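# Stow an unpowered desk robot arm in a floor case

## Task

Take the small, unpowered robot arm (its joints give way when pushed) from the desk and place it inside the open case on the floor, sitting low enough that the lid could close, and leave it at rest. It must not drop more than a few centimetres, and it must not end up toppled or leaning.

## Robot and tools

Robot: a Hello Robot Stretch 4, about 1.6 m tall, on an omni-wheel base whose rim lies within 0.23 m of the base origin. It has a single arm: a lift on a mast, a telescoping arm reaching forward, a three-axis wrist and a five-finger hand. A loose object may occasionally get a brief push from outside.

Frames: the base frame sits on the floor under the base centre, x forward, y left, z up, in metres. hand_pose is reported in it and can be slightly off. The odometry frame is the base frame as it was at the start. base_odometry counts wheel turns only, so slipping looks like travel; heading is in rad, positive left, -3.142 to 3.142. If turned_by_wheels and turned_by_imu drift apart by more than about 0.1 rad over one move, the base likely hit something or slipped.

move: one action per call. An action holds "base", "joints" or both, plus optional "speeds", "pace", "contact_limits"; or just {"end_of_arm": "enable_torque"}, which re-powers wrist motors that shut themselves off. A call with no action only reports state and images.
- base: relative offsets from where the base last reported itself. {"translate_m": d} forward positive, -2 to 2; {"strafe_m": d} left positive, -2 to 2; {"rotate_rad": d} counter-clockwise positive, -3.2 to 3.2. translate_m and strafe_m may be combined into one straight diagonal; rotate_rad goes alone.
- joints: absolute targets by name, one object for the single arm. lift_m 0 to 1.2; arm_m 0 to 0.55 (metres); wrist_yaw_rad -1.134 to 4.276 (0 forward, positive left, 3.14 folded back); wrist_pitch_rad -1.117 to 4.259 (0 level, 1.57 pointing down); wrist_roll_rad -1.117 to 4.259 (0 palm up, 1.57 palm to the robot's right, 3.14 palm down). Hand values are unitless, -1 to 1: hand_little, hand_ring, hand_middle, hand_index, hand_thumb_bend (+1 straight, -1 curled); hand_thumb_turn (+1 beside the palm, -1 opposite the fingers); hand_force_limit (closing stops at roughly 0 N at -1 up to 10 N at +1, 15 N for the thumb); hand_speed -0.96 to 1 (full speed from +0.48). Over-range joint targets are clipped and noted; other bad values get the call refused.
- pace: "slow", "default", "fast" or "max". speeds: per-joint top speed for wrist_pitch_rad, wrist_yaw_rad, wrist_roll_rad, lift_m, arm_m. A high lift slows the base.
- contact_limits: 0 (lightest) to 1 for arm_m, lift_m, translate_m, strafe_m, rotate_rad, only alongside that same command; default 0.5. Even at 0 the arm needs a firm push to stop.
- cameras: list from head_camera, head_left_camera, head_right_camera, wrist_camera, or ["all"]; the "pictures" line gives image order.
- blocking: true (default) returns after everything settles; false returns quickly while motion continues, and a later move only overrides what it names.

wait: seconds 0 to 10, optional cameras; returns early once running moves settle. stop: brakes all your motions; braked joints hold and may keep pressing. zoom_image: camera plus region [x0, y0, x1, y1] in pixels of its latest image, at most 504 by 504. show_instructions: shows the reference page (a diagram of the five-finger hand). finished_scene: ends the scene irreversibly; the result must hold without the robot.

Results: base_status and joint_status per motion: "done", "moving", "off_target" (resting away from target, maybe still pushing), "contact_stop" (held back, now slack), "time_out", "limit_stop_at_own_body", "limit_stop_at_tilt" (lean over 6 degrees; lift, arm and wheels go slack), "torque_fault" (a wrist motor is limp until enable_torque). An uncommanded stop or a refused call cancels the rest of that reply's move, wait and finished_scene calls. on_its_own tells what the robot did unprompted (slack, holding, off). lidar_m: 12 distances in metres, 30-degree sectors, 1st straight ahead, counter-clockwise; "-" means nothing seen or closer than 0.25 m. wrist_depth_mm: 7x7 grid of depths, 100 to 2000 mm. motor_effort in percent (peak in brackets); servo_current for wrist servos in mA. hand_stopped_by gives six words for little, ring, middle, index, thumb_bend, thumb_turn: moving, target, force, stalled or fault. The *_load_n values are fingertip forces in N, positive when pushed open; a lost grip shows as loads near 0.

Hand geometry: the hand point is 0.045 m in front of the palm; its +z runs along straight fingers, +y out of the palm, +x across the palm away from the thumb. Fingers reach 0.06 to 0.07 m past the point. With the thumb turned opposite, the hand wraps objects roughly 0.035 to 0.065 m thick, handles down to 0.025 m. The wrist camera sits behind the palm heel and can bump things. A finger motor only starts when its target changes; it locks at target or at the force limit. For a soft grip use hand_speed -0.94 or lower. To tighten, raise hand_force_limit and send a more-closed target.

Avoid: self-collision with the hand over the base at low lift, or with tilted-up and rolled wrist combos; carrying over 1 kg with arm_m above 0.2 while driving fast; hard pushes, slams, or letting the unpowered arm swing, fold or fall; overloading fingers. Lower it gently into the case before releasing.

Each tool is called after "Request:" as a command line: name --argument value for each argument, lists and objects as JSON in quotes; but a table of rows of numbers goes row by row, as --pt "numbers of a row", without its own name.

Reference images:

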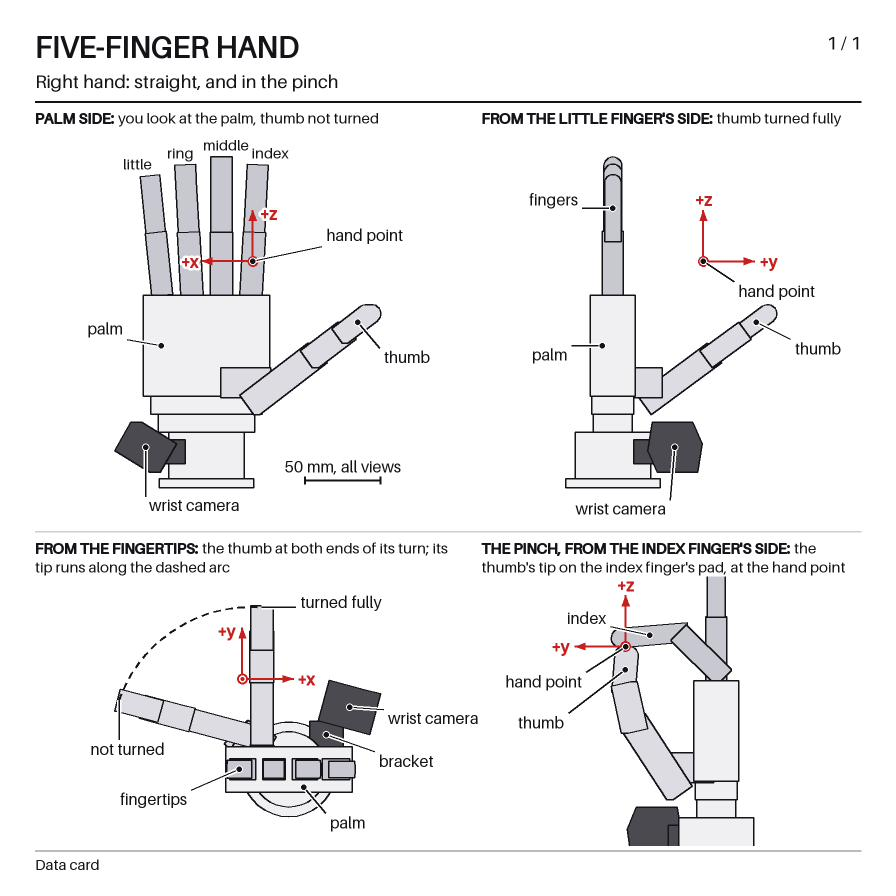

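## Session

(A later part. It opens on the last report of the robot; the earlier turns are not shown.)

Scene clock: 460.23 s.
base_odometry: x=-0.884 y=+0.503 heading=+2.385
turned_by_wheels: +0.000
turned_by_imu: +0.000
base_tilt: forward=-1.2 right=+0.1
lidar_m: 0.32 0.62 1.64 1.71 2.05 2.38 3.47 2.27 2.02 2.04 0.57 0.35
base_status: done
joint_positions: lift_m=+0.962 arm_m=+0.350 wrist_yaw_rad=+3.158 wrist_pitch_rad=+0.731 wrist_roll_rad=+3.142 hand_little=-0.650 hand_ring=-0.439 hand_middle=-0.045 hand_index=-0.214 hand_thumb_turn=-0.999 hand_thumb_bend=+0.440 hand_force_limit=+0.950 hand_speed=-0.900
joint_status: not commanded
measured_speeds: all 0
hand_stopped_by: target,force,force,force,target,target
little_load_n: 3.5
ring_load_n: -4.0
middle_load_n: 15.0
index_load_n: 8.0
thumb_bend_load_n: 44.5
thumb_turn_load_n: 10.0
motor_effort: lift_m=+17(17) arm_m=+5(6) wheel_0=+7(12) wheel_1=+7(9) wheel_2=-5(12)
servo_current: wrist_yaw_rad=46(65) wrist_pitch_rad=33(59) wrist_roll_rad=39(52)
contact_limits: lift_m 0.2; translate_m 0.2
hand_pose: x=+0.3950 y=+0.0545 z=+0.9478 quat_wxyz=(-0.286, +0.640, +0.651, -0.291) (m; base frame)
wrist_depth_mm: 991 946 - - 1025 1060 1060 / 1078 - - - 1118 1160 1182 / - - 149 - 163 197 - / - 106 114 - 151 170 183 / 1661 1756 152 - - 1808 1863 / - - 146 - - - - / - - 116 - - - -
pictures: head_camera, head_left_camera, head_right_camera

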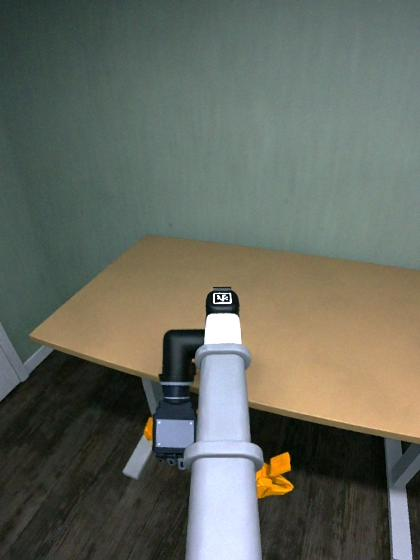

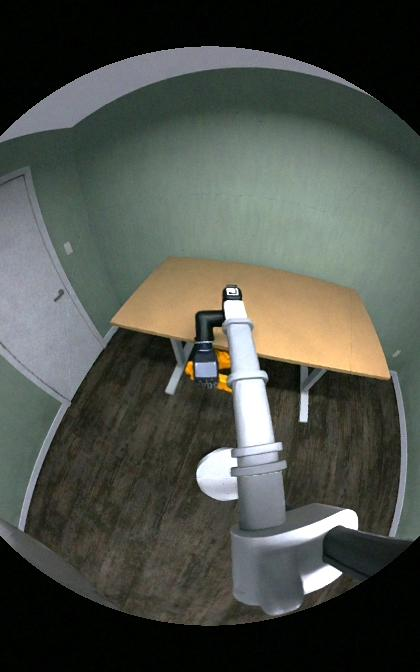

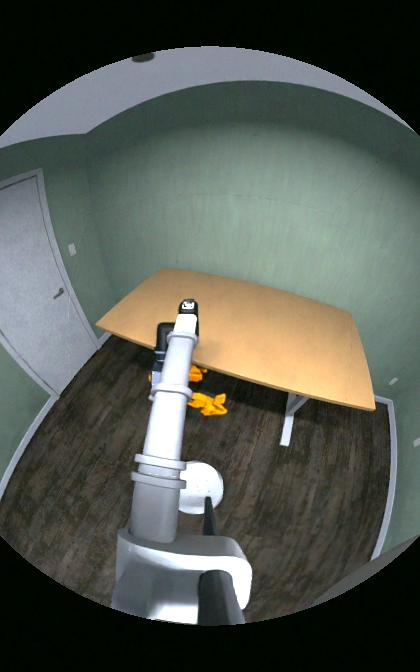

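Request:
move --base '{"translate_m": -0.0388, "strafe_m": 0.0098}' --pace "slow"

Request:
move --joints '{"lift_m": 0.99}' --speeds '{"lift_m": 0.1}' --contact_limits '{"lift_m": 0.2}' --cameras '["head_right_camera", "head_left_camera"]'

Request:
zoom_image --camera "head_right_camera" --region '[150, 320, 250, 430]'

Request:
zoom_image --camera "head_left_camera" --region '[180, 310, 250, 390]'

Scene clock: 463.37 s.
move: done
base_odometry: x=-0.863 y=+0.470 heading=+2.384
turned_by_wheels: -0.001
turned_by_imu: +0.000
base_tilt: forward=-1.3 right=+0.2
lidar_m: 0.34 0.66 1.67 1.70 2.07 2.34 3.41 2.29 2.03 2.04 0.61 0.34
base_status: done
joint_positions: lift_m=+0.962 arm_m=+0.350 wrist_yaw_rad=+3.158 wrist_pitch_rad=+0.731 wrist_roll_rad=+3.142 hand_little=-0.650 hand_ring=-0.439 hand_middle=-0.045 hand_index=-0.214 hand_thumb_turn=-0.999 hand_thumb_bend=+0.440 hand_force_limit=+0.950 hand_speed=-0.900
joint_status: not commanded
measured_speeds: all 0
hand_stopped_by: target,force,force,force,target,target
little_load_n: 3.5
ring_load_n: -4.0
middle_load_n: 15.0
index_load_n: 8.0
thumb_bend_load_n: 45.0
thumb_turn_load_n: 10.5
motor_effort: lift_m=+16(17) arm_m=+5(6) wheel_0=-6(13) wheel_1=-7(9) wheel_2=+3(11)
servo_current: wrist_yaw_rad=52(78) wrist_pitch_rad=52(52) wrist_roll_rad=33(59)
contact_limits: lift_m 0.2
hand_pose: x=+0.3950 y=+0.0545 z=+0.9478 quat_wxyz=(-0.286, +0.640, +0.651, -0.291) (m; base frame)
wrist_depth_mm: 976 946 - - 1042 1060 1078 / 1078 - - - 1138 1182 1160 / - - 149 - 163 198 - / - 106 114 - 150 170 182 / 1708 1756 152 - - 1921 1863 / - - 146 - - - - / - - 115 - - - -
pictures: none

Scene clock: 464.27 s.
move: done
base_odometry: x=-0.863 y=+0.470 heading=+2.384
turned_by_wheels: +0.000
turned_by_imu: +0.000
base_tilt: forward=-1.3 right=+0.1
lidar_m: 0.33 0.65 1.68 1.71 2.08 2.35 3.40 2.27 2.03 2.04 0.62 0.36
base_status: not commanded
joint_positions: lift_m=+0.989 arm_m=+0.350 wrist_yaw_rad=+3.158 wrist_pitch_rad=+0.731 wrist_roll_rad=+3.142 hand_little=-0.650 hand_ring=-0.439 hand_middle=-0.045 hand_index=-0.214 hand_thumb_turn=-0.999 hand_thumb_bend=+0.443 hand_force_limit=+0.950 hand_speed=-0.900
joint_status: all done
measured_speeds: all 0
hand_stopped_by: target,force,force,force,target,target
little_load_n: 3.0
ring_load_n: -5.5
middle_load_n: 17.5
index_load_n: 10.0
thumb_bend_load_n: 46.0
thumb_turn_load_n: 12.5
motor_effort: lift_m=+28(29) arm_m=+5(6) wheel_0=-6(6) wheel_1=-8(8) wheel_2=+3(4)
servo_current: wrist_yaw_rad=39(65) wrist_pitch_rad=46(59) wrist_roll_rad=52(52)
contact_limits: lift_m 0.2
hand_pose: x=+0.3950 y=+0.0545 z=+0.9749 quat_wxyz=(-0.286, +0.640, +0.651, -0.291) (m; base frame)
wrist_depth_mm: 1025 991 - - 1078 1078 1078 / 1098 - - - 1182 1205 1182 / - - 149 - 163 192 - / - 106 114 - 152 172 187 / 1756 1756 151 - - 1921 1921 / - - 146 - - - - / - - 116 - - - -
pictures: head_left_camera, head_right_camera

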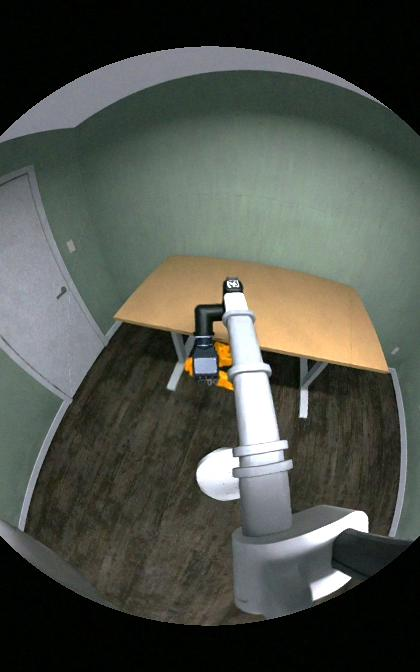

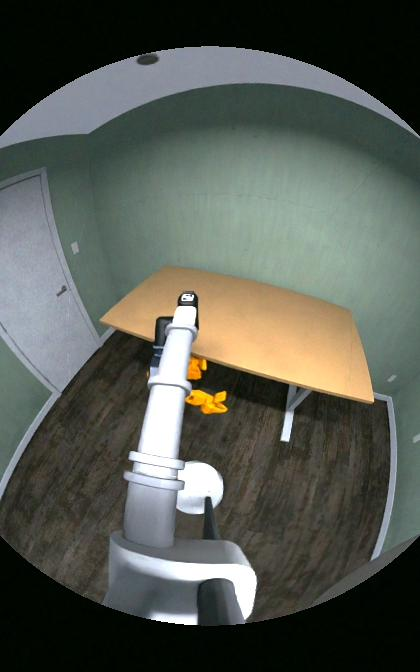

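Scaled by 4.582 from the camera's 420x672 image, which has a finer 600x960 frame.

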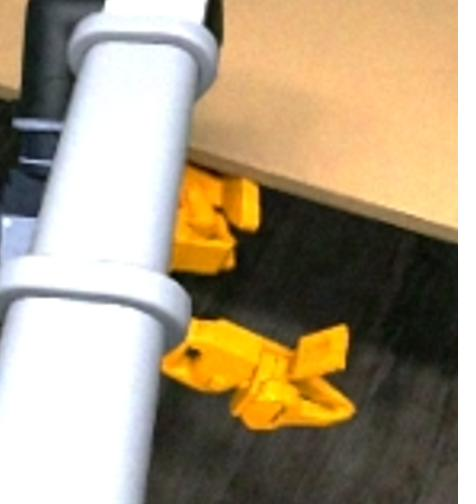

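Scaled by 6.300 from the camera's 420x672 image, which has a finer 600x960 frame.

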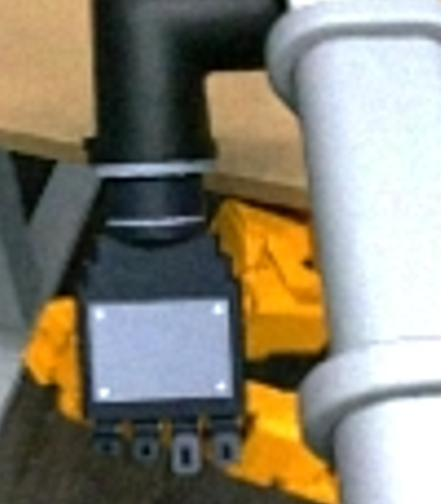

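Request:
move --base '{"translate_m": 0.0388, "strafe_m": -0.0098}' --pace "slow" --contact_limits '{"translate_m": 0.2}' --cameras '["wrist_camera", "head_left_camera", "head_right_camera"]'

Request:
zoom_image --camera "head_right_camera" --region '[150, 320, 250, 430]'

Request:
zoom_image --camera "head_left_camera" --region '[180, 310, 250, 390]'

Scene clock: 466.77 s.
move: done
base_odometry: x=-0.884 y=+0.503 heading=+2.385
turned_by_wheels: +0.001
turned_by_imu: +0.002
base_tilt: forward=-1.2 right=+0.2
lidar_m: 0.32 0.61 1.65 1.70 2.07 2.40 3.47 2.27 2.02 2.05 0.57 0.33
base_status: done
joint_positions: lift_m=+0.989 arm_m=+0.350 wrist_yaw_rad=+3.158 wrist_pitch_rad=+0.731 wrist_roll_rad=+3.141 hand_little=-0.650 hand_ring=-0.439 hand_middle=-0.045 hand_index=-0.214 hand_thumb_turn=-0.999 hand_thumb_bend=+0.443 hand_force_limit=+0.950 hand_speed=-0.900
joint_status: not commanded
measured_speeds: all 0
hand_stopped_by: target,force,force,force,target,target
little_load_n: 3.0
ring_load_n: -5.5
middle_load_n: 18.0
index_load_n: 10.0
thumb_bend_load_n: 45.5
thumb_turn_load_n: 12.5
motor_effort: lift_m=+28(28) arm_m=+5(6) wheel_0=+8(15) wheel_1=+7(10) wheel_2=-6(9)
servo_current: wrist_yaw_rad=33(72) wrist_pitch_rad=46(52) wrist_roll_rad=46(52)
contact_limits: lift_m 0.2; translate_m 0.2
hand_pose: x=+0.3950 y=+0.0545 z=+0.9749 quat_wxyz=(-0.286, +0.640, +0.651, -0.291) (m; base frame)
wrist_depth_mm: 1042 991 - - 1042 1078 1078 / 1118 - - - 1229 1205 1160 / - - 149 - 163 192 - / - 105 114 - 151 172 188 / 1708 1808 151 - - 1863 1983 / - - 147 - - - - / - - 115 - - - -
pictures: head_left_camera, head_right_camera, wrist_camera

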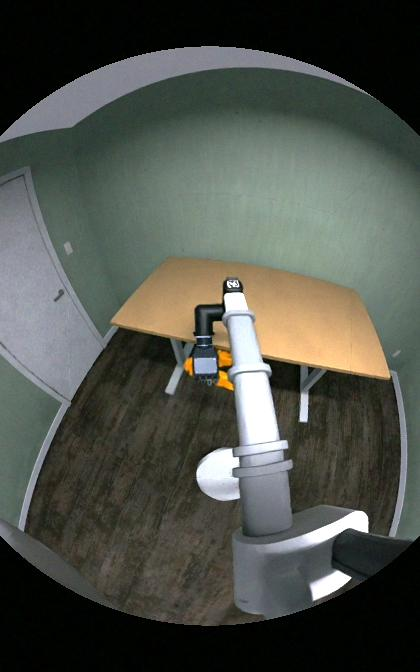

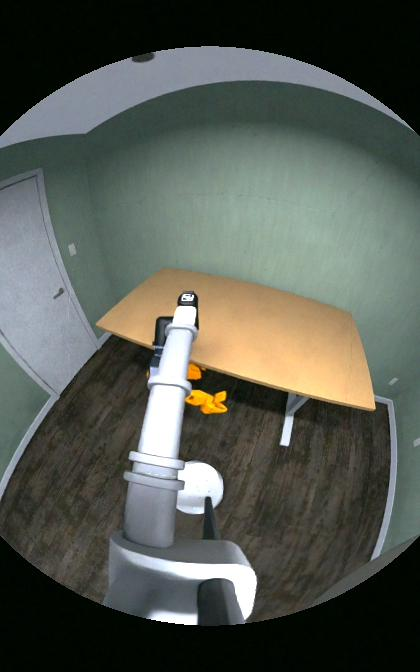

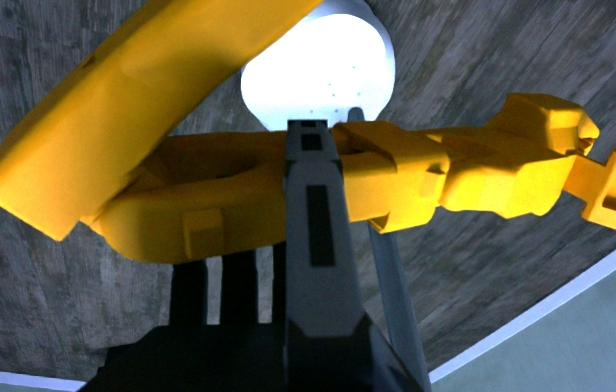

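Scaled by 4.582 from the camera's 420x672 image, which has a finer 600x960 frame.

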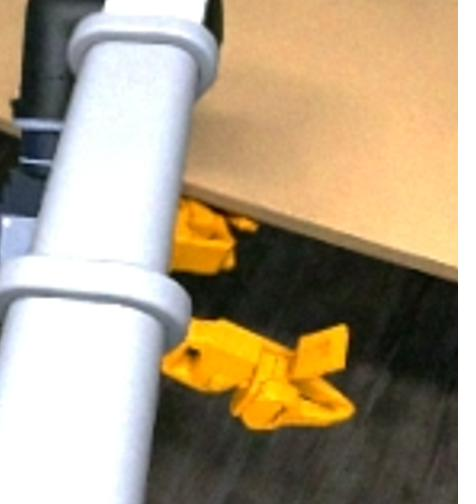

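Scaled by 6.300 from the camera's 420x672 image, which has a finer 600x960 frame.

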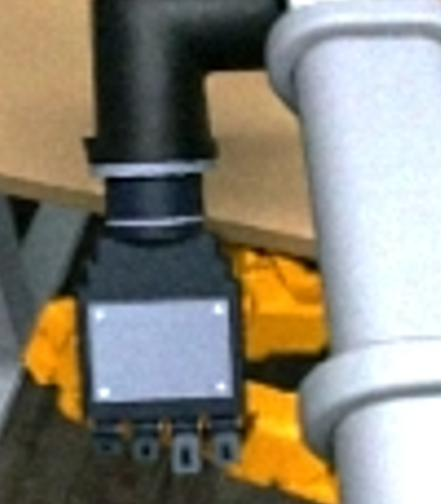

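Request:
move --base '{"translate_m": -0.0485, "strafe_m": 0.0122}' --pace "slow"

Request:
move --joints '{"lift_m": 1.045}' --speeds '{"lift_m": 0.1}' --contact_limits '{"lift_m": 0.2}' --cameras '["head_right_camera", "head_left_camera"]'

Request:
zoom_image --camera "head_right_camera" --region '[150, 320, 250, 430]'

Request:
zoom_image --camera "head_left_camera" --region '[180, 310, 250, 390]'

Scene clock: 469.90 s.
move: done
base_odometry: x=-0.857 y=+0.461 heading=+2.385
turned_by_wheels: -0.001
turned_by_imu: +0.001
base_tilt: forward=-1.3 right=+0.2
lidar_m: 0.33 0.66 1.66 1.69 2.08 2.35 3.40 2.26 2.03 2.03 0.63 0.34
base_status: done
joint_positions: lift_m=+0.989 arm_m=+0.350 wrist_yaw_rad=+3.158 wrist_pitch_rad=+0.731 wrist_roll_rad=+3.141 hand_little=-0.650 hand_ring=-0.439 hand_middle=-0.045 hand_index=-0.214 hand_thumb_turn=-0.999 hand_thumb_bend=+0.443 hand_force_limit=+0.950 hand_speed=-0.900
joint_status: not commanded
measured_speeds: all 0
hand_stopped_by: target,force,force,force,target,target
little_load_n: 3.5
ring_load_n: -5.5
middle_load_n: 17.5
index_load_n: 10.0
thumb_bend_load_n: 45.5
thumb_turn_load_n: 12.0
motor_effort: lift_m=+28(28) arm_m=+5(6) wheel_0=-7(11) wheel_1=-6(9) wheel_2=+5(11)
servo_current: wrist_yaw_rad=39(72) wrist_pitch_rad=46(59) wrist_roll_rad=39(52)
contact_limits: lift_m 0.2
hand_pose: x=+0.3950 y=+0.0545 z=+0.9749 quat_wxyz=(-0.286, +0.640, +0.651, -0.291) (m; base frame)
wrist_depth_mm: 1025 1008 - - 1078 1138 1078 / 1098 - - - 1205 1205 1182 / - - 149 - 163 193 - / - 105 114 - 152 172 187 / 1708 1756 151 - - 1983 1921 / - - 146 - - - - / - - 116 - - - -
pictures: none

Scene clock: 471.07 s.
move: done
base_odometry: x=-0.857 y=+0.461 heading=+2.385
turned_by_wheels: +0.000
turned_by_imu: +0.001
base_tilt: forward=-1.2 right=+0.2
lidar_m: 0.33 0.67 1.67 1.71 2.07 2.34 3.41 2.25 2.02 2.04 0.62 0.34
base_status: not commanded
joint_positions: lift_m=+1.044 arm_m=+0.350 wrist_yaw_rad=+3.158 wrist_pitch_rad=+0.728 wrist_roll_rad=+3.140 hand_little=-0.649 hand_ring=-0.439 hand_middle=-0.038 hand_index=-0.213 hand_thumb_turn=-0.999 hand_thumb_bend=+0.491 hand_force_limit=+0.950 hand_speed=-0.900
joint_status: all done
measured_speeds: all 0
hand_stopped_by: target,force,force,force,target,target
little_load_n: 7.5
ring_load_n: -1.5
middle_load_n: 24.0
index_load_n: 20.5
thumb_bend_load_n: 39.5
thumb_turn_load_n: 20.5
motor_effort: lift_m=+28(31) arm_m=+5(6) wheel_0=-5(7) wheel_1=-5(6) wheel_2=+5(6)
servo_current: wrist_yaw_rad=46(52) wrist_pitch_rad=46(52) wrist_roll_rad=33(52)
contact_limits: lift_m 0.2
hand_pose: x=+0.3945 y=+0.0546 z=+1.0302 quat_wxyz=(-0.287, +0.639, +0.651, -0.292) (m; base frame)
wrist_depth_mm: 1078 1078 - 102 1160 1138 1160 / 1182 - - - 1255 1255 1255 / - - - 137 157 192 - / - 105 115 - 153 181 1808 / 1863 1921 152 - - - - / - - 146 - - - - / - - 116 - - - -
pictures: head_left_camera, head_right_camera

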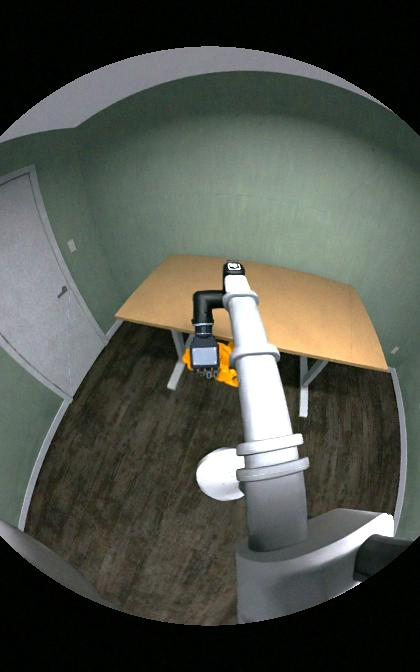

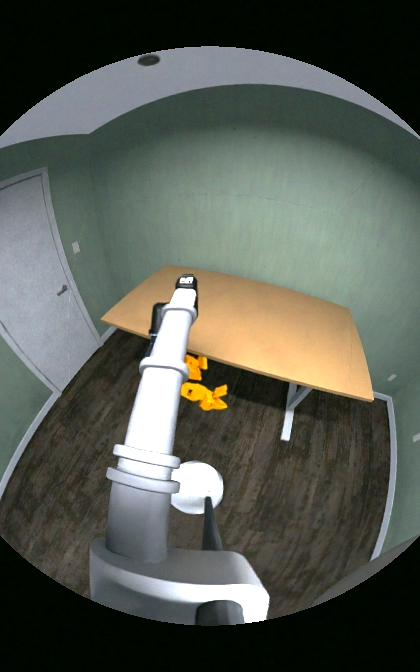

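Scaled by 4.582 from the camera's 420x672 image, which has a finer 600x960 frame.

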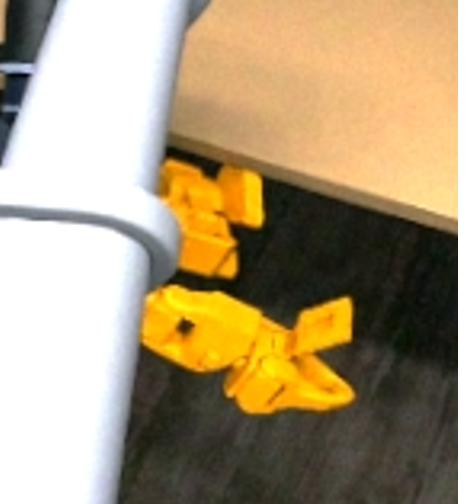

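Scaled by 6.300 from the camera's 420x672 image, which has a finer 600x960 frame.

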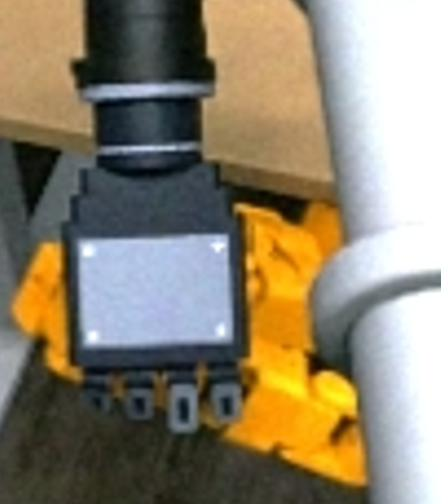

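Request:
move --cameras '["wrist_camera", "head_camera"]'

Request:
zoom_image --camera "head_camera" --region '[120, 300, 320, 520]'

Scene clock: 471.43 s.
base_odometry: x=-0.857 y=+0.461 heading=+2.385
turned_by_wheels: +0.000
turned_by_imu: +0.000
base_tilt: forward=-1.2 right=+0.1
lidar_m: 0.31 0.67 1.68 1.71 2.07 2.32 3.40 2.28 2.01 2.02 0.62 0.33
base_status: not commanded
joint_positions: lift_m=+1.044 arm_m=+0.350 wrist_yaw_rad=+3.158 wrist_pitch_rad=+0.728 wrist_roll_rad=+3.140 hand_little=-0.649 hand_ring=-0.439 hand_middle=-0.038 hand_index=-0.213 hand_thumb_turn=-0.999 hand_thumb_bend=+0.491 hand_force_limit=+0.950 hand_speed=-0.900
joint_status: all done
measured_speeds: all 0
hand_stopped_by: target,force,force,force,target,target
little_load_n: 8.0
ring_load_n: -1.0
middle_load_n: 23.5
index_load_n: 20.5
thumb_bend_load_n: 39.5
thumb_turn_load_n: 20.0
motor_effort: lift_m=+28(31) arm_m=+5(6) wheel_0=-5(7) wheel_1=-5(6) wheel_2=+5(6)
servo_current: wrist_yaw_rad=26(52) wrist_pitch_rad=46(52) wrist_roll_rad=39(52)
contact_limits: lift_m 0.2
hand_pose: x=+0.3945 y=+0.0546 z=+1.0302 quat_wxyz=(-0.287, +0.639, +0.651, -0.292) (m; base frame)
wrist_depth_mm: 1078 1042 - 103 1118 1138 1138 / 1160 - - - 1255 1281 1229 / - - - 137 157 192 - / - 105 115 - 154 181 1863 / 1863 1921 153 - - - - / - - 146 - - - - / - - 116 - - - -
pictures: head_camera, wrist_camera

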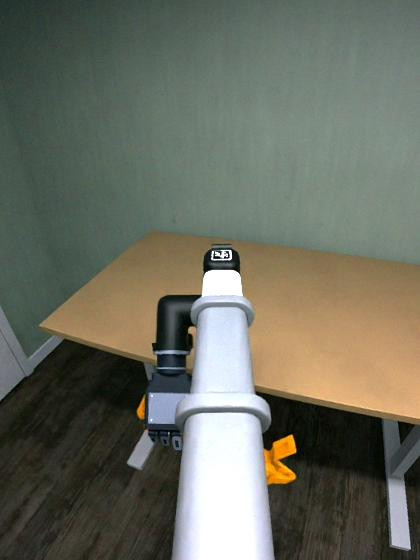

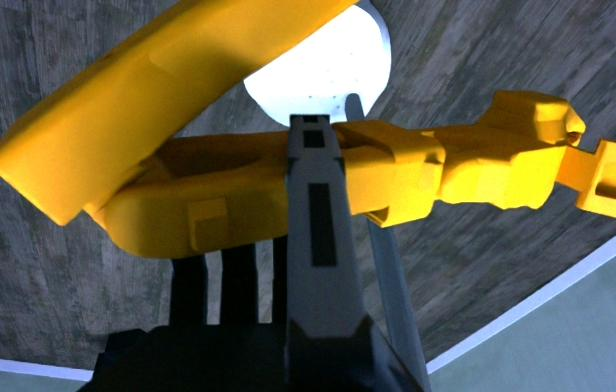

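Scaled by 2.291 from the camera's 420x560 image, which has a finer 1200x1600 frame.

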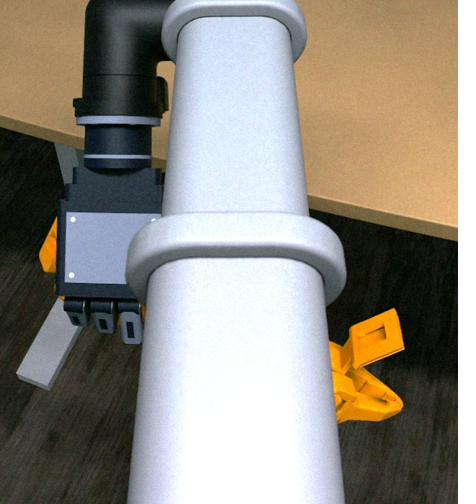

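Request:
move --base '{"translate_m": -0.0581, "strafe_m": 0.0147}' --pace "slow" --cameras '["wrist_camera", "head_left_camera", "head_right_camera"]'

Request:
zoom_image --camera "head_right_camera" --region '[150, 320, 250, 430]'

Request:
zoom_image --camera "head_left_camera" --region '[180, 310, 250, 390]'

Scene clock: 474.07 s.
move: done
base_odometry: x=-0.825 y=+0.411 heading=+2.384
turned_by_wheels: -0.001
turned_by_imu: +0.000
base_tilt: forward=-1.3 right=+0.2
lidar_m: 0.33 0.72 1.65 1.71 2.08 2.29 3.35 2.27 2.01 2.03 0.68 0.35
base_status: done
joint_positions: lift_m=+1.044 arm_m=+0.350 wrist_yaw_rad=+3.158 wrist_pitch_rad=+0.728 wrist_roll_rad=+3.140 hand_little=-0.649 hand_ring=-0.439 hand_middle=-0.040 hand_index=-0.213 hand_thumb_turn=-0.999 hand_thumb_bend=+0.491 hand_force_limit=+0.950 hand_speed=-0.900
joint_status: not commanded
measured_speeds: all 0
hand_stopped_by: target,force,force,force,target,target
little_load_n: 7.0
ring_load_n: -4.5
middle_load_n: 9.0
index_load_n: 16.0
thumb_bend_load_n: 27.5
thumb_turn_load_n: 10.0
motor_effort: lift_m=+26(29) arm_m=+5(6) wheel_0=-6(13) wheel_1=-6(9) wheel_2=+3(10)
servo_current: wrist_yaw_rad=52(72) wrist_pitch_rad=46(46) wrist_roll_rad=26(59)
contact_limits: lift_m 0.2
hand_pose: x=+0.3945 y=+0.0546 z=+1.0303 quat_wxyz=(-0.287, +0.639, +0.651, -0.292) (m; base frame)
wrist_depth_mm: 1060 1060 - - 1138 1160 1138 / 1118 - - - 1255 1281 1229 / - - - 142 157 190 - / - 105 114 - 153 175 223 / 1863 1808 152 - - - - / - - 147 - - - - / - - 116 - - - -
pictures: head_left_camera, head_right_camera, wrist_camera

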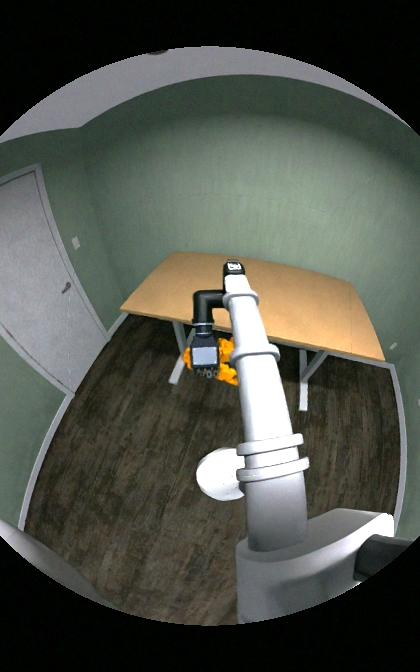

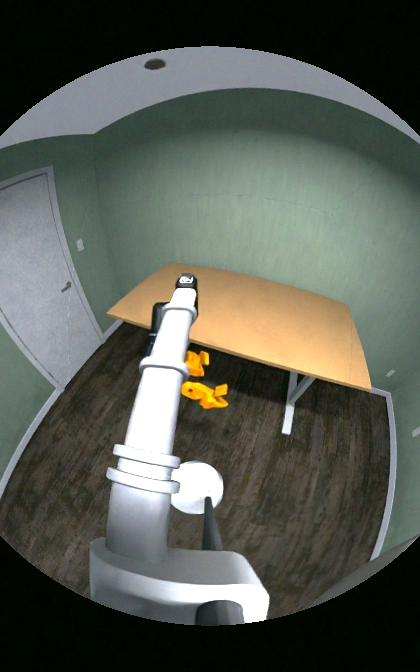

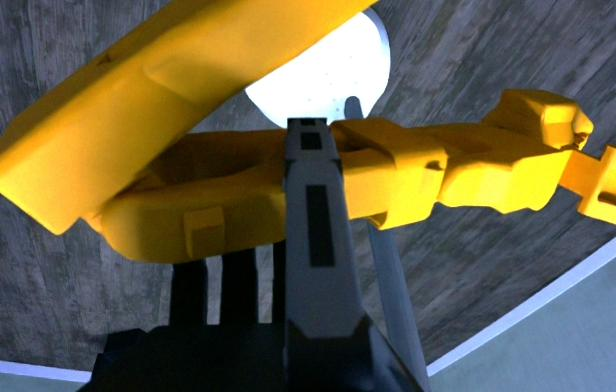

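Scaled by 4.582 from the camera's 420x672 image, which has a finer 600x960 frame.

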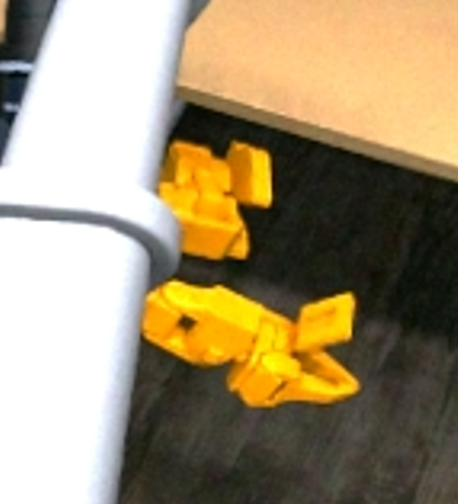

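Scaled by 6.300 from the camera's 420x672 image, which has a finer 600x960 frame.

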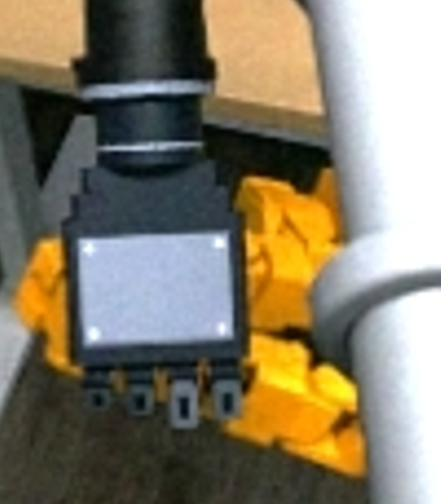

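Request:
move --joints '{"hand_middle": -0.7, "hand_index": -0.7, "hand_ring": -0.7}'

Request:
move --joints '{"lift_m": 1.1}' --speeds '{"lift_m": 0.08}' --contact_limits '{"lift_m": 0.2}'

Request:
move --base '{"translate_m": 0.0581, "strafe_m": -0.0147}' --pace "slow" --contact_limits '{"translate_m": 0.1}' --cameras '["wrist_camera", "head_left_camera", "head_right_camera"]'

Request:
zoom_image --camera "head_right_camera" --region '[150, 320, 250, 430]'

Request:
zoom_image --camera "head_left_camera" --region '[180, 310, 250, 390]'

Scene clock: 476.53 s.
move: off_target
base_odometry: x=-0.825 y=+0.411 heading=+2.384
turned_by_wheels: +0.000
turned_by_imu: +0.001
base_tilt: forward=-1.3 right=+0.2
lidar_m: 0.33 0.74 1.67 1.70 2.08 2.32 3.35 2.26 2.02 2.02 0.69 0.34
base_status: not commanded
joint_positions: lift_m=+1.044 arm_m=+0.350 wrist_yaw_rad=+3.158 wrist_pitch_rad=+0.728 wrist_roll_rad=+3.140 hand_little=-0.650 hand_ring=-0.699 hand_middle=-0.046 hand_index=-0.213 hand_thumb_turn=-0.999 hand_thumb_bend=+0.491 hand_force_limit=+0.950 hand_speed=-0.900
joint_status: hand_middle off_target (ended at -0.046, target -0.700); hand_index off_target (ended at -0.213, target -0.700); the others done
measured_speeds: all 0
hand_stopped_by: target,target,force,force,target,target
little_load_n: 3.5
ring_load_n: 1.5
middle_load_n: 7.5
index_load_n: 12.5
thumb_bend_load_n: 26.0
thumb_turn_load_n: 10.5
motor_effort: lift_m=+27(27) arm_m=+5(6) wheel_0=-6(7) wheel_1=-6(6) wheel_2=+4(4)
servo_current: wrist_yaw_rad=26(59) wrist_pitch_rad=39(52) wrist_roll_rad=52(52)
contact_limits: lift_m 0.2
hand_pose: x=+0.3945 y=+0.0546 z=+1.0303 quat_wxyz=(-0.287, +0.639, +0.651, -0.292) (m; base frame)
wrist_depth_mm: 1078 1060 - - - 1138 1118 / 1138 - - - 1229 1229 1205 / - - - - 156 187 - / - - 111 - 154 196 1756 / - - - - - - - / - - 144 - - - - / - - 115 - - - -
pictures: none

Scene clock: 477.77 s.
move: done
base_odometry: x=-0.825 y=+0.411 heading=+2.384
turned_by_wheels: +0.000
turned_by_imu: +0.000
base_tilt: forward=-1.3 right=+0.2
lidar_m: 0.31 0.73 1.68 1.71 2.08 2.30 3.34 2.26 2.02 2.03 0.69 0.35
base_status: not commanded
joint_positions: lift_m=+1.099 arm_m=+0.350 wrist_yaw_rad=+3.158 wrist_pitch_rad=+0.728 wrist_roll_rad=+3.140 hand_little=-0.650 hand_ring=-0.699 hand_middle=-0.046 hand_index=-0.213 hand_thumb_turn=-0.999 hand_thumb_bend=+0.491 hand_force_limit=+0.950 hand_speed=-0.900
joint_status: all done
measured_speeds: all 0
hand_stopped_by: target,target,force,force,target,target
little_load_n: 3.5
ring_load_n: 2.0
middle_load_n: 7.0
index_load_n: 12.5
thumb_bend_load_n: 26.0
thumb_turn_load_n: 10.5
motor_effort: lift_m=+26(29) arm_m=+6(6) wheel_0=-6(7) wheel_1=-6(6) wheel_2=+3(4)
servo_current: wrist_yaw_rad=26(72) wrist_pitch_rad=39(46) wrist_roll_rad=39(52)
contact_limits: lift_m 0.2
hand_pose: x=+0.3945 y=+0.0546 z=+1.0853 quat_wxyz=(-0.287, +0.639, +0.651, -0.292) (m; base frame)
wrist_depth_mm: 1138 1098 - - - 1182 1205 / 1229 - - - 1308 1308 1308 / - - - - 156 187 - / - - 111 - 154 195 1808 / - - - - - - - / - - 144 - - - - / - - 116 - - - -
pictures: none

Scene clock: 479.57 s.
move: done
base_odometry: x=-0.857 y=+0.461 heading=+2.385
turned_by_wheels: +0.001
turned_by_imu: +0.001
base_tilt: forward=-1.3 right=+0.2
lidar_m: 0.32 0.67 1.66 1.71 2.08 2.33 3.41 2.25 2.03 2.03 0.63 0.34
base_status: done
joint_positions: lift_m=+1.099 arm_m=+0.350 wrist_yaw_rad=+3.158 wrist_pitch_rad=+0.728 wrist_roll_rad=+3.140 hand_little=-0.650 hand_ring=-0.699 hand_middle=-0.046 hand_index=-0.213 hand_thumb_turn=-0.999 hand_thumb_bend=+0.491 hand_force_limit=+0.950 hand_speed=-0.900
joint_status: not commanded
measured_speeds: all 0
hand_stopped_by: target,target,force,force,target,target
little_load_n: 3.5
ring_load_n: 1.5
middle_load_n: 7.5
index_load_n: 13.0
thumb_bend_load_n: 26.0
thumb_turn_load_n: 10.5
motor_effort: lift_m=+27(27) arm_m=+5(6) wheel_0=+5(12) wheel_1=+7(9) wheel_2=-4(10)
servo_current: wrist_yaw_rad=39(72) wrist_pitch_rad=39(52) wrist_roll_rad=46(52)
contact_limits: lift_m 0.2; translate_m 0.1
hand_pose: x=+0.3945 y=+0.0546 z=+1.0853 quat_wxyz=(-0.287, +0.639, +0.651, -0.292) (m; base frame)
wrist_depth_mm: 1118 1098 - - - 1205 1205 / 1205 - - - 1281 1281 1308 / - - - - 156 187 - / - - 111 - 154 196 1863 / - - - - - - - / - - 145 - - - - / - - 116 - - - -
pictures: head_left_camera, head_right_camera, wrist_camera

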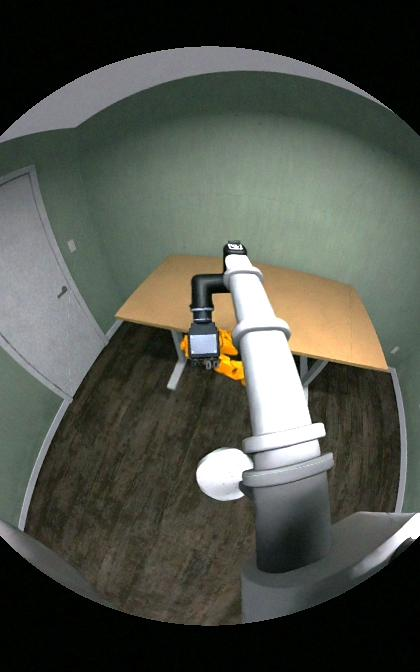

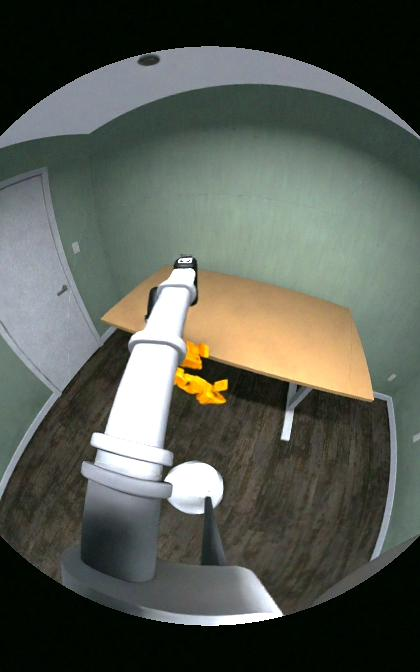

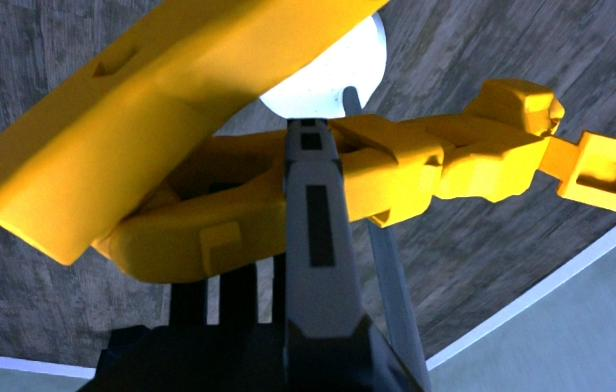

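Scaled by 4.582 from the camera's 420x672 image, which has a finer 600x960 frame.

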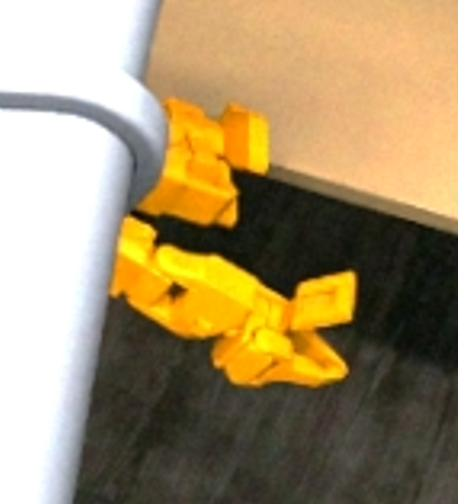

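Scaled by 6.300 from the camera's 420x672 image, which has a finer 600x960 frame.

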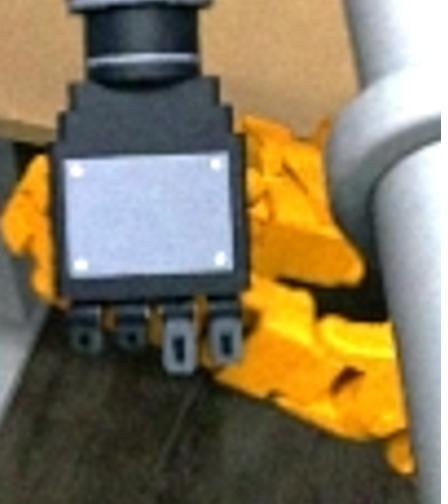

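Request:
move --base '{"translate_m": 0.0242, "strafe_m": -0.0061}' --pace "slow" --contact_limits '{"translate_m": 0.2}' --cameras '["wrist_camera", "head_left_camera", "head_right_camera"]'

Request:
zoom_image --camera "head_right_camera" --region '[150, 320, 250, 430]'

Request:
zoom_image --camera "head_left_camera" --region '[180, 310, 250, 390]'

Scene clock: 481.50 s.
move: done
base_odometry: x=-0.870 y=+0.482 heading=+2.385
turned_by_wheels: +0.001
turned_by_imu: +0.002
base_tilt: forward=-1.3 right=+0.2
lidar_m: 0.32 0.65 1.67 1.70 2.07 2.33 3.42 2.27 2.03 2.04 0.59 0.34
base_status: done
joint_positions: lift_m=+1.099 arm_m=+0.350 wrist_yaw_rad=+3.159 wrist_pitch_rad=+0.726 wrist_roll_rad=+3.140 hand_little=-0.650 hand_ring=-0.699 hand_middle=-0.046 hand_index=-0.213 hand_thumb_turn=-0.999 hand_thumb_bend=+0.491 hand_force_limit=+0.950 hand_speed=-0.900
joint_status: not commanded
measured_speeds: all 0
hand_stopped_by: target,target,force,force,target,target
little_load_n: 4.5
ring_load_n: 1.0
middle_load_n: 7.5
index_load_n: 14.0
thumb_bend_load_n: 26.0
thumb_turn_load_n: 12.0
motor_effort: lift_m=+25(27) arm_m=+5(6) wheel_0=+8(12) wheel_1=+7(8) wheel_2=-5(10)
servo_current: wrist_yaw_rad=39(65) wrist_pitch_rad=46(52) wrist_roll_rad=39(52)
contact_limits: lift_m 0.2; translate_m 0.2
hand_pose: x=+0.3942 y=+0.0545 z=+1.0856 quat_wxyz=(-0.288, +0.639, +0.651, -0.292) (m; base frame)
wrist_depth_mm: 1098 1118 - - - 1229 1182 / 1229 - - - 1336 1308 1281 / - - - - 156 190 - / - - 111 - 155 195 1863 / - - - - - - - / - - 145 - - - - / - - 116 - - - -
pictures: head_left_camera, head_right_camera, wrist_camera

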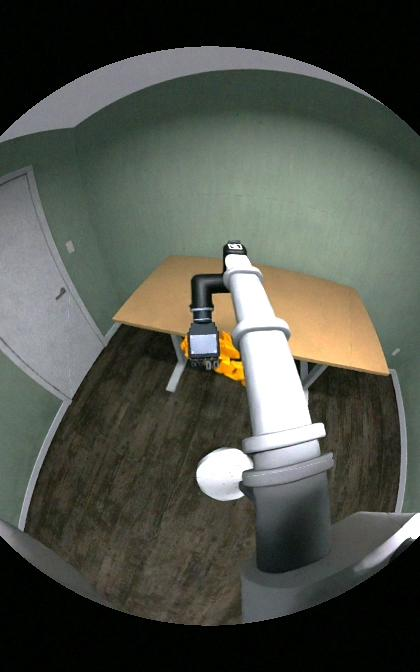

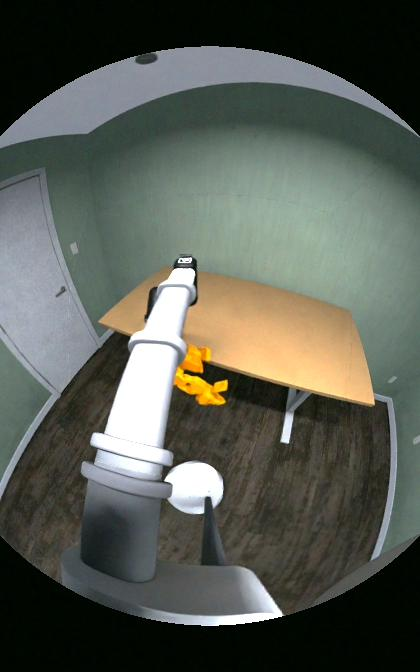

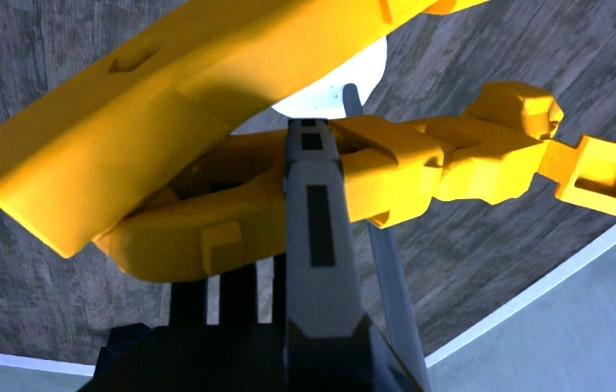

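Scaled by 4.582 from the camera's 420x672 image, which has a finer 600x960 frame.

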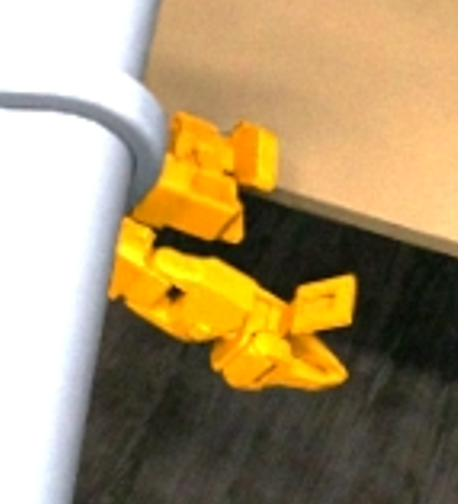

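Scaled by 6.300 from the camera's 420x672 image, which has a finer 600x960 frame.

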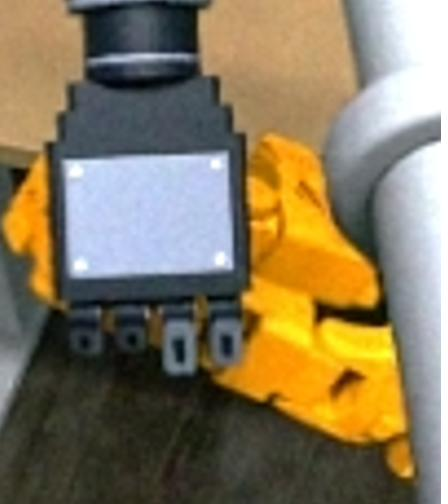

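Request:
move --base '{"translate_m": 0.0242, "strafe_m": -0.0061}' --pace "slow" --contact_limits '{"translate_m": 0.2}' --cameras '["wrist_camera", "head_left_camera", "head_right_camera"]'

Request:
zoom_image --camera "head_right_camera" --region '[150, 320, 250, 430]'

Request:
zoom_image --camera "head_left_camera" --region '[180, 310, 250, 390]'

Scene clock: 483.33 s.
move: done
base_odometry: x=-0.883 y=+0.503 heading=+2.386
turned_by_wheels: +0.001
turned_by_imu: +0.002
base_tilt: forward=-1.3 right=+0.2
lidar_m: 0.32 0.61 1.66 1.71 2.06 2.37 3.46 2.25 2.03 2.04 0.57 0.34
base_status: done
joint_positions: lift_m=+1.099 arm_m=+0.350 wrist_yaw_rad=+3.159 wrist_pitch_rad=+0.726 wrist_roll_rad=+3.140 hand_little=-0.650 hand_ring=-0.700 hand_middle=-0.046 hand_index=-0.213 hand_thumb_turn=-0.999 hand_thumb_bend=+0.491 hand_force_limit=+0.950 hand_speed=-0.900
joint_status: not commanded
measured_speeds: all 0
hand_stopped_by: target,target,force,force,target,target
little_load_n: 3.5
ring_load_n: 0.0
middle_load_n: 6.0
index_load_n: 15.0
thumb_bend_load_n: 26.0
thumb_turn_load_n: 14.5
motor_effort: lift_m=+25(26) arm_m=+5(6) wheel_0=+8(13) wheel_1=+8(11) wheel_2=-6(12)
servo_current: wrist_yaw_rad=46(65) wrist_pitch_rad=39(52) wrist_roll_rad=46(52)
contact_limits: lift_m 0.2; translate_m 0.2
hand_pose: x=+0.3942 y=+0.0545 z=+1.0856 quat_wxyz=(-0.287, +0.639, +0.651, -0.292) (m; base frame)
wrist_depth_mm: 1138 1098 - - 105 141 1138 / 1182 - - - - 1366 1281 / - - - 108 162 196 220 / - - - - 153 195 1863 / 1921 - - - - - - / - - 144 - - - - / - - 116 - - - -
pictures: head_left_camera, head_right_camera, wrist_camera

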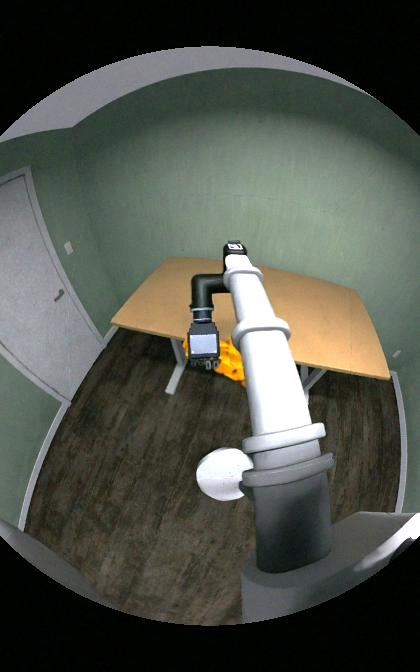

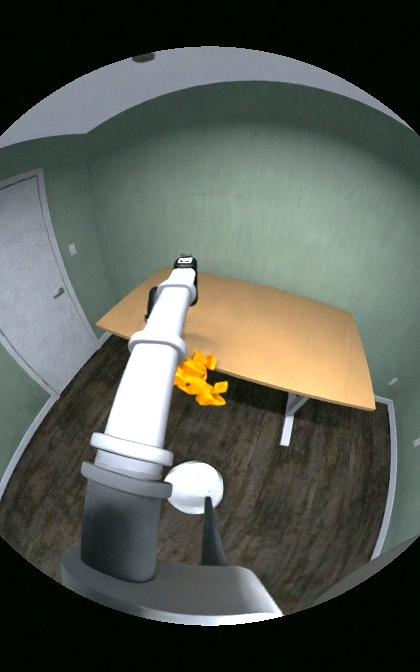

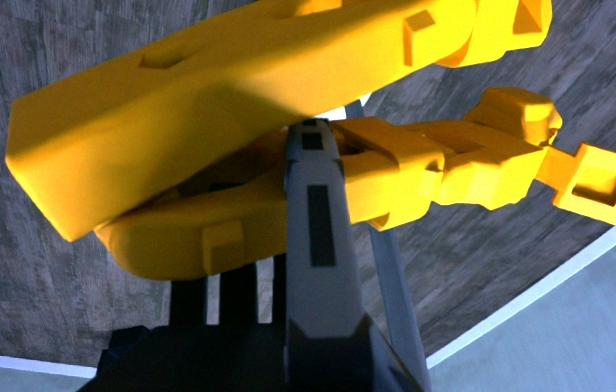

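Scaled by 4.582 from the camera's 420x672 image, which has a finer 600x960 frame.

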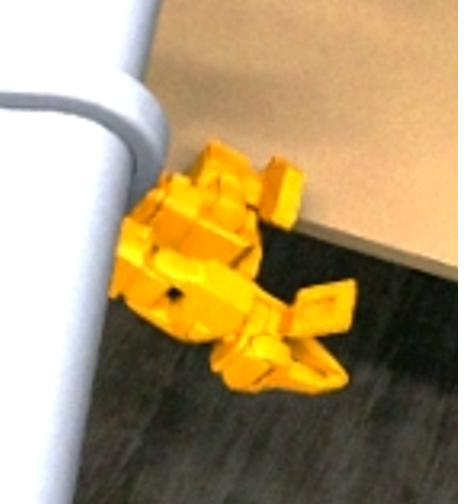

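Scaled by 6.300 from the camera's 420x672 image, which has a finer 600x960 frame.

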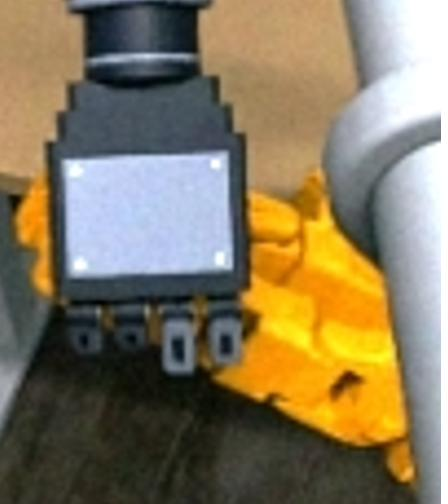

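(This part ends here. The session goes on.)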